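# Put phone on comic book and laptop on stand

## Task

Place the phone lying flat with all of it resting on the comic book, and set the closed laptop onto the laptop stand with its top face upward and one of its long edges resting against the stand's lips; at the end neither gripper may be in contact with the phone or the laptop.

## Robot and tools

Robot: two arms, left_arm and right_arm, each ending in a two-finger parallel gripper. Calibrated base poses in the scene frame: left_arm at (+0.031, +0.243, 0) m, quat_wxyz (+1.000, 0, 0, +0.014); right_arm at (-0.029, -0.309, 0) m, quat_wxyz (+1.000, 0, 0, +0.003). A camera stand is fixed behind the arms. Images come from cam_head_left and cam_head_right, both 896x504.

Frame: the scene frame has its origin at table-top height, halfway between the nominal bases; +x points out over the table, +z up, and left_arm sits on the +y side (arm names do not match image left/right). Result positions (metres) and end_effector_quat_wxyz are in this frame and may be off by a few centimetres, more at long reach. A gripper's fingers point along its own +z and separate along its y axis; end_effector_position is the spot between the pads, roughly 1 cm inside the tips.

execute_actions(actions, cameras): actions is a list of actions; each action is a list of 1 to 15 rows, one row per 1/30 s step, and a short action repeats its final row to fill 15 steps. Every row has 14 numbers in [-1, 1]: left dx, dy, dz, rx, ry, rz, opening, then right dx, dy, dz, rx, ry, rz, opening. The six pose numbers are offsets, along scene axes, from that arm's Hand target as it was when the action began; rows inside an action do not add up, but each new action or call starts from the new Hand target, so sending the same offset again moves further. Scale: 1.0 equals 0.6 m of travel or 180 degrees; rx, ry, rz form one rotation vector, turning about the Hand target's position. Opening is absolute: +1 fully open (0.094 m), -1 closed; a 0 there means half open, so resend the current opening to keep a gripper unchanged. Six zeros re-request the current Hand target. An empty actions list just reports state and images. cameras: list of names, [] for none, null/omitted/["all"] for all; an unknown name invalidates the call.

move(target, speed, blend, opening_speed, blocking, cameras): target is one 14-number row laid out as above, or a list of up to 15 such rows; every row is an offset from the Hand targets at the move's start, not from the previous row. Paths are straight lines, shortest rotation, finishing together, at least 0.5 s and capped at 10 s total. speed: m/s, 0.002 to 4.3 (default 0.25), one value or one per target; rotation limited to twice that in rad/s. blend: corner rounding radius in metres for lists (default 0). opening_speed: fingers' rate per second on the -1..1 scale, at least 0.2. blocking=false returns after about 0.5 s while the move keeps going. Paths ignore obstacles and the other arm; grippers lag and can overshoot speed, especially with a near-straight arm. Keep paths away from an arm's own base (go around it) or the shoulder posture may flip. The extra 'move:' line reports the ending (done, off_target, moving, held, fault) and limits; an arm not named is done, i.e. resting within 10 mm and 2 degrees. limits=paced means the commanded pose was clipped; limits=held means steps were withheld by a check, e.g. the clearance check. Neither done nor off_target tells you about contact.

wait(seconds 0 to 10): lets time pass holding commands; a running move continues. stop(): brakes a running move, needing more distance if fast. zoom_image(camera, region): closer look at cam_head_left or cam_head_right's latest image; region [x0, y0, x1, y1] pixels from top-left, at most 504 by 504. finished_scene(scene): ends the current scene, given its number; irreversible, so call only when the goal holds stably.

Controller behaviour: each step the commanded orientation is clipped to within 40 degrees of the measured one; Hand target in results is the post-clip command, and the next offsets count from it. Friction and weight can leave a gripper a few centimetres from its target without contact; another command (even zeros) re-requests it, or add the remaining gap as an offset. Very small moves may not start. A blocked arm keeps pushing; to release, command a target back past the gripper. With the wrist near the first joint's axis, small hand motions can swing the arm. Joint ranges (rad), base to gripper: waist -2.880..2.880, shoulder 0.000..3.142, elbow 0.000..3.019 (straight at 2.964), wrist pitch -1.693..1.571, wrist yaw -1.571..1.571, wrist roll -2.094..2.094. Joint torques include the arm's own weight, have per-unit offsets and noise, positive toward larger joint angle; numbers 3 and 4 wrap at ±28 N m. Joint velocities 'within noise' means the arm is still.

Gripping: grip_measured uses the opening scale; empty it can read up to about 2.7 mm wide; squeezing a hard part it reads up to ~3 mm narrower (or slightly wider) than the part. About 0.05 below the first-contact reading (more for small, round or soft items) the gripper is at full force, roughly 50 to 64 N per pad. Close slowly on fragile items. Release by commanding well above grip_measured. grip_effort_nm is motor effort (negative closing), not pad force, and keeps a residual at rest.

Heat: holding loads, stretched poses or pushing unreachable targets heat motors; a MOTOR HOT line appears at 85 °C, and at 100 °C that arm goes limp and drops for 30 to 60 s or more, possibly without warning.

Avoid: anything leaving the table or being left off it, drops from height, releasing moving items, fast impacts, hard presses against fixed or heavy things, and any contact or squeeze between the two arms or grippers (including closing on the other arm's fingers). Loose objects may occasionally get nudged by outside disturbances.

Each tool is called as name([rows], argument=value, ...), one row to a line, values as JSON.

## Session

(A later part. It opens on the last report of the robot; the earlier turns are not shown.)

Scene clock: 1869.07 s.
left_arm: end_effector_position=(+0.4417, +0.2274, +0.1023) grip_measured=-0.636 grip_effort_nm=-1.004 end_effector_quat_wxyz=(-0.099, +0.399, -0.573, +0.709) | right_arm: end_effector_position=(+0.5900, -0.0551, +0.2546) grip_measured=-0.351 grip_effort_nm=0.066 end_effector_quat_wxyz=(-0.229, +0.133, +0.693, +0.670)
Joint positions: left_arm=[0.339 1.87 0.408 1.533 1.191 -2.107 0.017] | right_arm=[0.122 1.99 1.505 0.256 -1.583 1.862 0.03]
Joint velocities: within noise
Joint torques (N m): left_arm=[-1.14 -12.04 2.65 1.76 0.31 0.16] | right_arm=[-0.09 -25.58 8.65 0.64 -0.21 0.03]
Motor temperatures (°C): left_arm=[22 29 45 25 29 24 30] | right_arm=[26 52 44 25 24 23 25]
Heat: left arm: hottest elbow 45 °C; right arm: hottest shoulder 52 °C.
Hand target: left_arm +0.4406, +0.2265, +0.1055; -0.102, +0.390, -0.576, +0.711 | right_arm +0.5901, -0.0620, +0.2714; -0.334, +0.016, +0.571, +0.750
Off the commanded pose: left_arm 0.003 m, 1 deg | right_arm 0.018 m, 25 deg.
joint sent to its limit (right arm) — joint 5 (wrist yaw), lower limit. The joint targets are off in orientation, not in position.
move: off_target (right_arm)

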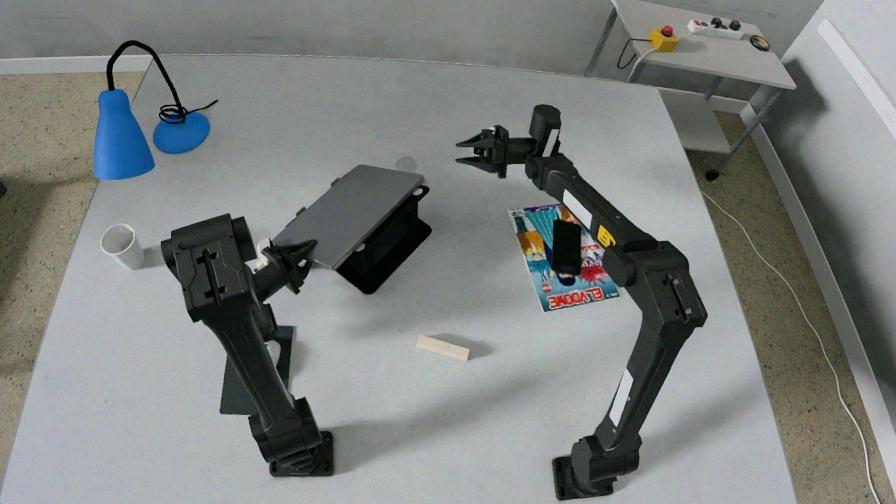

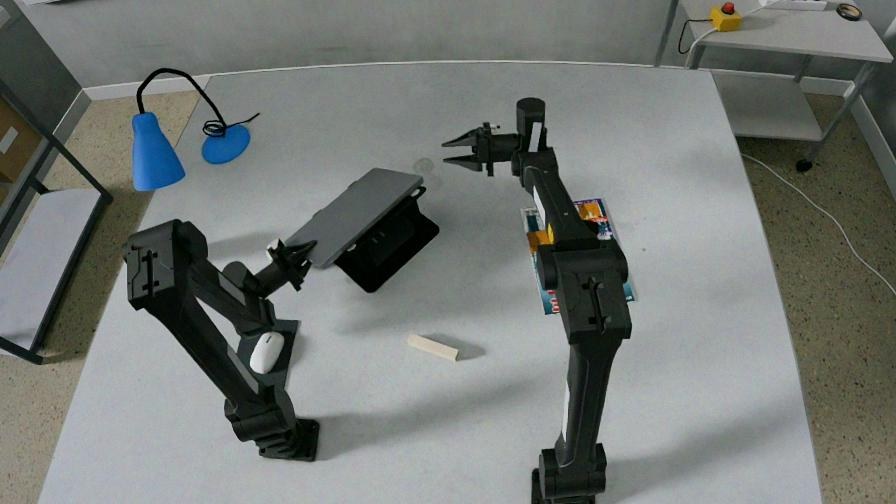

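move(target=[0,0,0,0,0,0,-0.4,0,0,0,0,0,0,-0.35], opening_speed=0.3)

zoom_image(camera="cam_head_left", region=[260, 150, 440, 280])

zoom_image(camera="cam_head_right", region=[260, 150, 440, 280])

Scene clock: 1872.90 s.
left_arm: end_effector_position=(+0.4405, +0.2265, +0.0972) grip_measured=-0.403 grip_effort_nm=0.129 end_effector_quat_wxyz=(-0.091, +0.403, -0.573, +0.708) | right_arm: end_effector_position=(+0.5900, -0.0551, +0.2546) grip_measured=-0.351 grip_effort_nm=0.066 end_effector_quat_wxyz=(-0.229, +0.133, +0.693, +0.670)
Joint positions: left_arm=[0.339 1.882 0.408 1.528 1.198 -2.107 0.028] | right_arm=[0.122 1.99 1.505 0.256 -1.583 1.862 0.03]
Joint velocities: within noise
Joint torques (N m): left_arm=[-1.49 -13.22 2.7 2 0.07 0.09] | right_arm=[-0.21 -25.58 8.66 0.66 -0.21 0.03]
Motor temperatures (°C): left_arm=[22 29 44 25 29 24 30] | right_arm=[26 52 44 25 24 23 25]
Heat: left arm: hottest elbow 44 °C; right arm: hottest shoulder 52 °C.
Hand target: left_arm +0.4406, +0.2265, +0.1055; -0.101, +0.390, -0.576, +0.711 | right_arm +0.5901, -0.0620, +0.2714; -0.334, +0.016, +0.571, +0.750
Off the commanded pose: left_arm 0.008 m, 2 deg | right_arm 0.018 m, 25 deg.
joint sent to its limit (right arm) — joint 5 (wrist yaw), lower limit. The joint targets are off in orientation, not in position.
move: off_target (right_arm)

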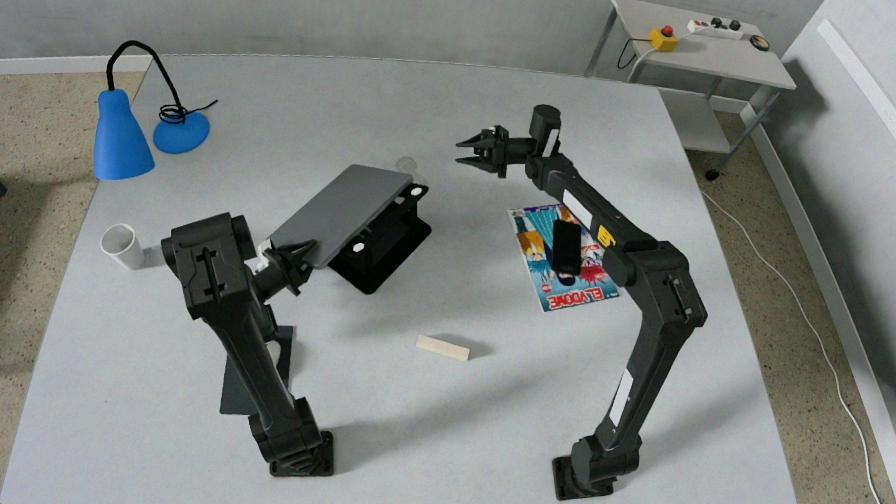

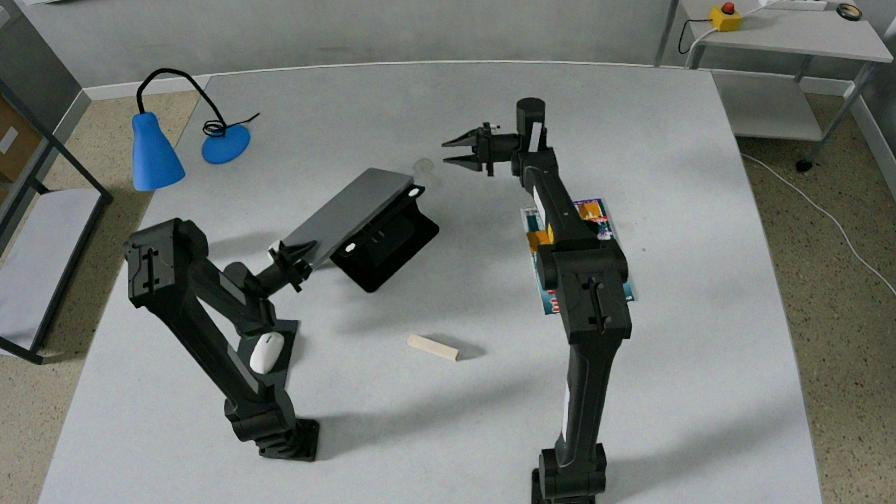

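Scaled by 2.800.

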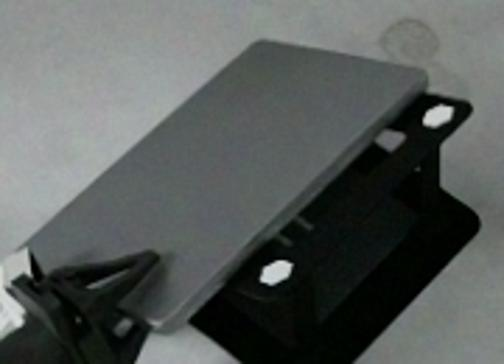

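Scaled by 2.800.

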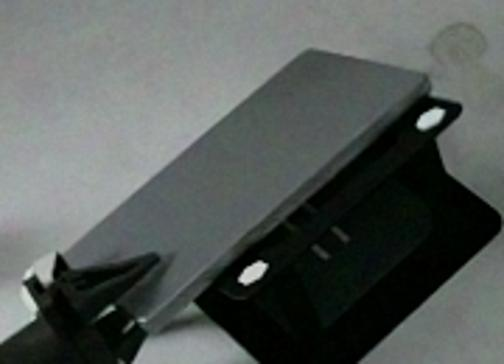

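move([
  [0,0,0,0,0,0,-0.25,0,0,0,0,0,0,-0.35],
  [-0.158,0.172,0,0,0,0,-0.25,0,0,0,0,0,0,-0.35],
], speed=0.08, opening_speed=0.3)

zoom_image(camera="cam_head_left", region=[260, 150, 440, 280])

zoom_image(camera="cam_head_right", region=[260, 150, 440, 280])

Scene clock: 1887.03 s.
left_arm: end_effector_position=(+0.3502, +0.3266, +0.0995) grip_measured=-0.252 grip_effort_nm=0.129 end_effector_quat_wxyz=(-0.116, +0.433, -0.559, +0.698) | right_arm: end_effector_position=(+0.5900, -0.0551, +0.2546) grip_measured=-0.351 grip_effort_nm=0.061 end_effector_quat_wxyz=(-0.229, +0.133, +0.693, +0.670)
Joint positions: left_arm=[0.785 1.836 0.312 1.565 1.559 -2.105 0.035] | right_arm=[0.122 1.99 1.505 0.256 -1.583 1.862 0.03]
Joint velocities: within noise
Joint torques (N m): left_arm=[-0.44 -12.45 0.9 1.99 0.04 0.15] | right_arm=[-0.09 -25.64 8.68 0.66 -0.21 0.03]
Motor temperatures (°C): left_arm=[22 29 43 25 28 24 30] | right_arm=[26 52 44 25 24 23 25]
Heat: left arm: hottest elbow 43 °C; right arm: hottest shoulder 52 °C.
Hand target: left_arm +0.3457, +0.3297, +0.1054; -0.101, +0.391, -0.576, +0.711 | right_arm +0.5901, -0.0620, +0.2714; -0.334, +0.016, +0.571, +0.750
Off the commanded pose: left_arm 0.008 m, 6 deg | right_arm 0.018 m, 25 deg.
joint sent to its limit (left arm) — joint 4 (wrist pitch), upper limit; joint 5 (wrist yaw), upper limit. The joint targets are off in orientation, not in position.
joint sent to its limit (right arm) — joint 5 (wrist yaw), lower limit. The joint targets are off in orientation, not in position.
move: off_target (left_arm, right_arm)

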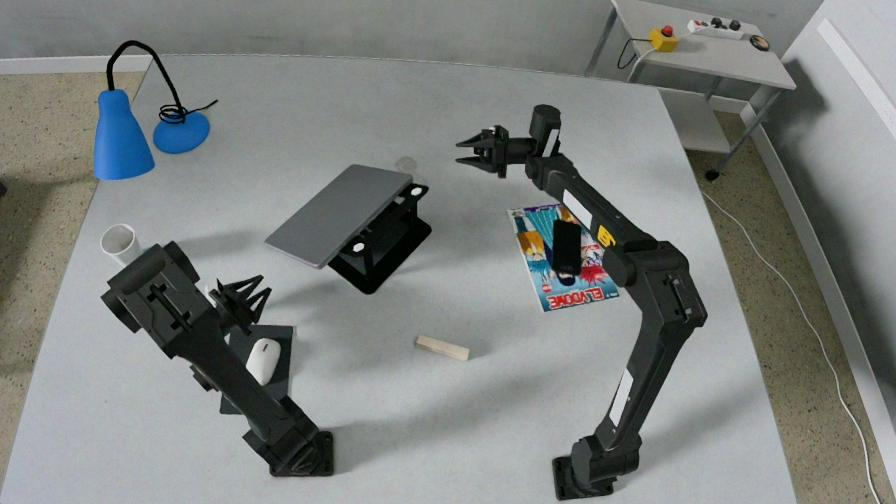

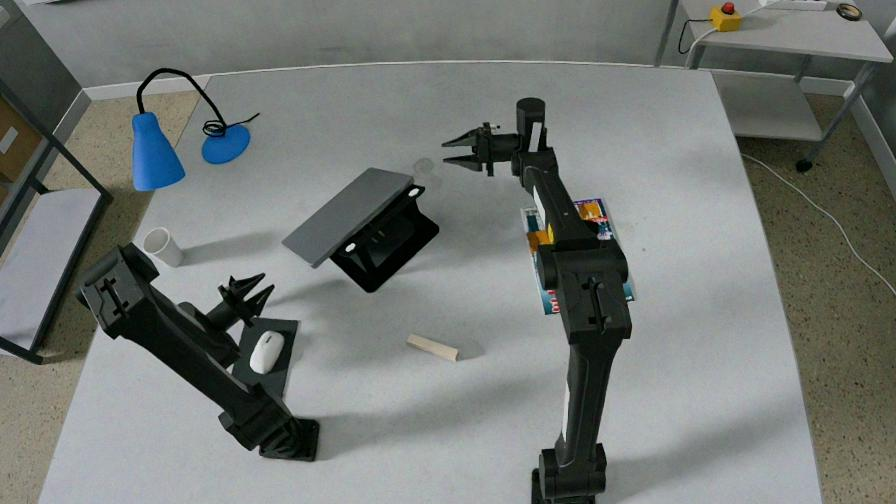

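Scaled by 2.800.

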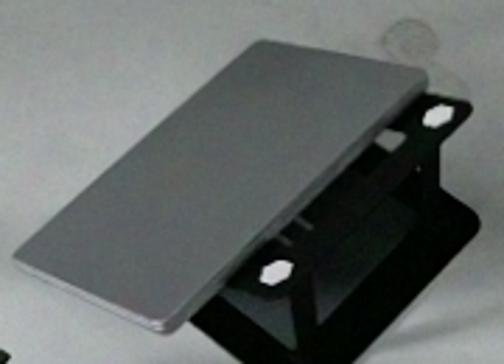

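Scaled by 2.800.

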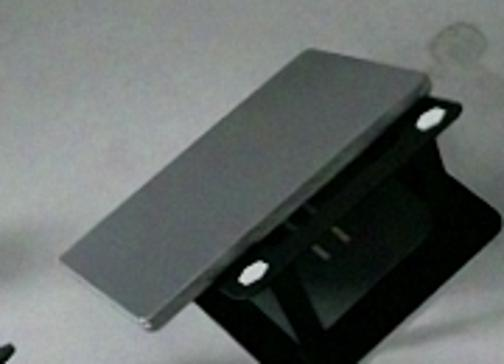

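move(target=[-0.05,0.03,0.12,0,0,0,-0.25,0,0,0,0,0,0,-0.35], speed=0.15)

zoom_image(camera="cam_head_left", region=[490, 180, 650, 320])

zoom_image(camera="cam_head_left", region=[260, 150, 440, 280])

zoom_image(camera="cam_head_right", region=[270, 160, 350, 240])

Scene clock: 1896.17 s.
left_arm: end_effector_position=(+0.3209, +0.3460, +0.1766) grip_measured=-0.252 grip_effort_nm=0.134 end_effector_quat_wxyz=(-0.177, +0.457, -0.539, +0.685) | right_arm: end_effector_position=(+0.5900, -0.0551, +0.2546) grip_measured=-0.351 grip_effort_nm=0.066 end_effector_quat_wxyz=(-0.229, +0.133, +0.693, +0.670)
Joint positions: left_arm=[0.916 1.372 0.246 1.211 1.56 -2.105 0.035] | right_arm=[0.122 1.99 1.505 0.256 -1.583 1.862 0.03]
Joint velocities: within noise
Joint torques (N m): left_arm=[-1.2 -9.05 4.88 0.77 0.03 0] | right_arm=[-0.21 -25.64 8.66 0.65 -0.21 0.03]
Motor temperatures (°C): left_arm=[22 28 42 24 28 24 29] | right_arm=[26 52 44 25 24 23 25]
Heat: left arm: hottest elbow 42 °C; right arm: hottest shoulder 52 °C.
Hand target: left_arm +0.3156, +0.3477, +0.1775; -0.101, +0.391, -0.576, +0.711 | right_arm +0.5901, -0.0620, +0.2714; -0.334, +0.016, +0.571, +0.750
Off the commanded pose: left_arm 0.006 m, 13 deg | right_arm 0.018 m, 25 deg.
joint sent to its limit (left arm) — joint 5 (wrist yaw), upper limit; joint 6 (wrist roll), lower limit. The joint targets are off in orientation, not in position.
joint sent to its limit (right arm) — joint 5 (wrist yaw), lower limit. The joint targets are off in orientation, not in position.
move: off_target (left_arm, right_arm)

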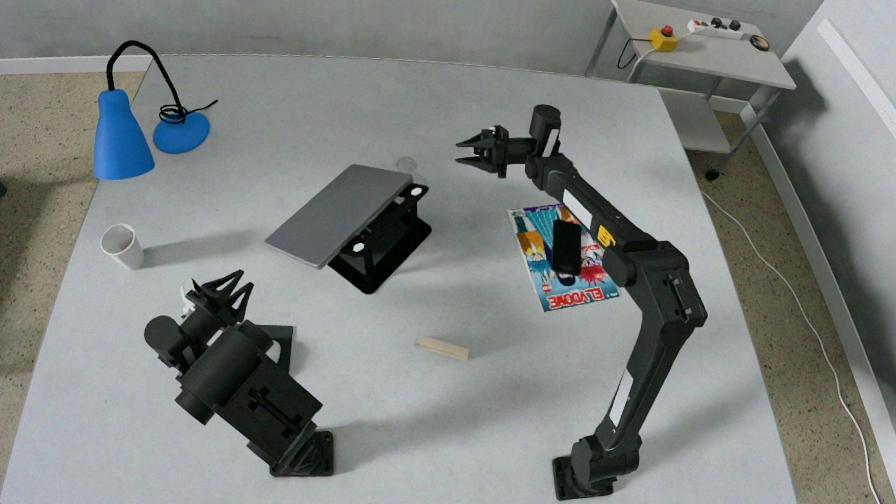

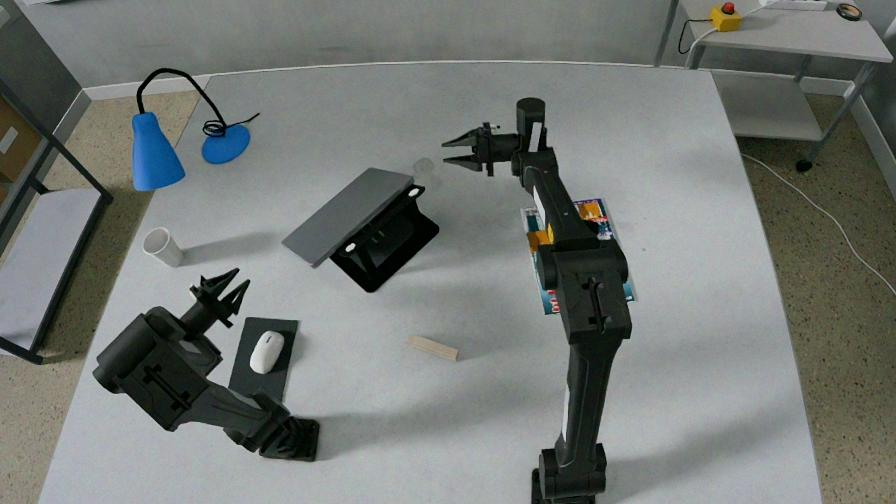

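Scaled by 3.150.

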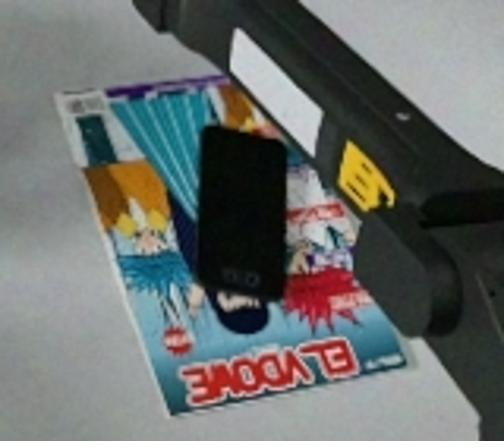

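Scaled by 2.800.

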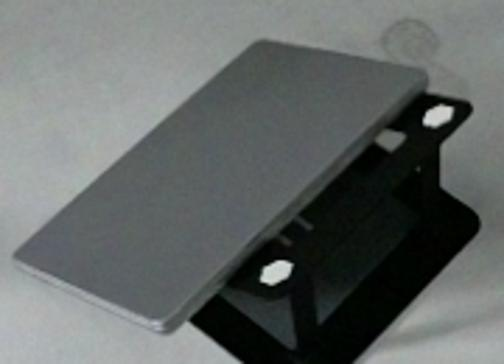

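Scaled by 6.300.

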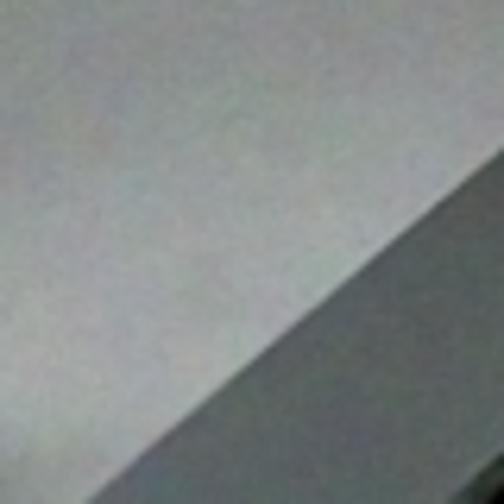

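zoom_image(camera="cam_head_left", region=[275, 180, 335, 240])

zoom_image(camera="cam_head_left", region=[310, 155, 370, 215])

zoom_image(camera="cam_head_right", region=[325, 155, 385, 215])

zoom_image(camera="cam_head_left", region=[340, 170, 440, 270])

Scaled by 8.400.

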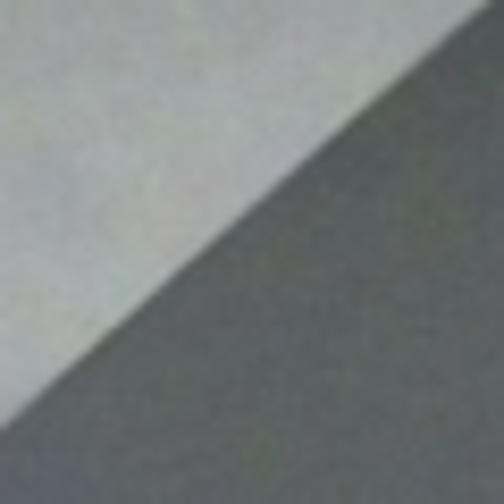

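Scaled by 8.400.

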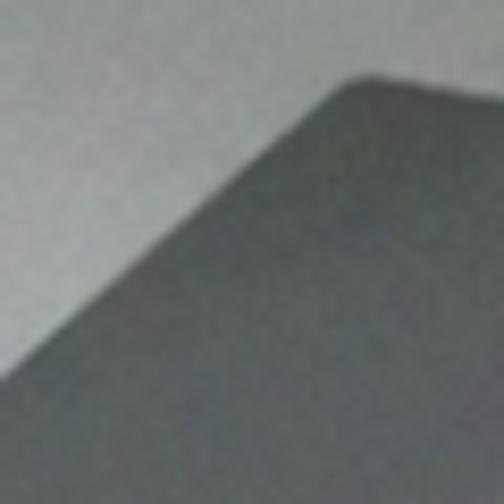

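Scaled by 8.400.

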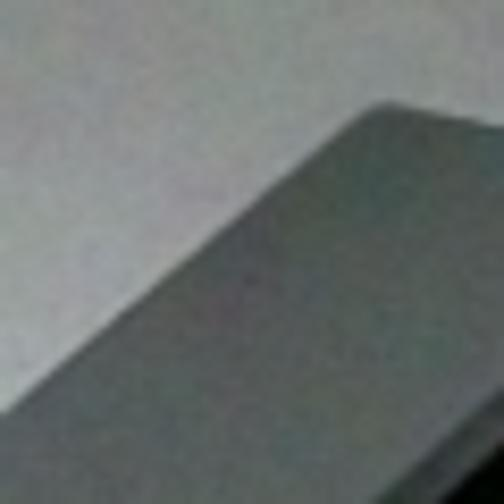

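Scaled by 5.040.

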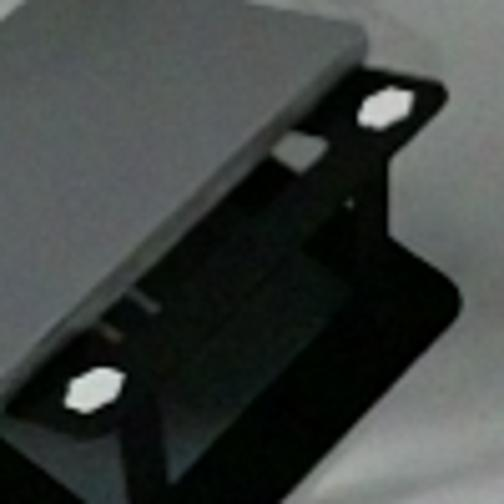

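finished_scene(scene=1)

The scene is finished: the task was done.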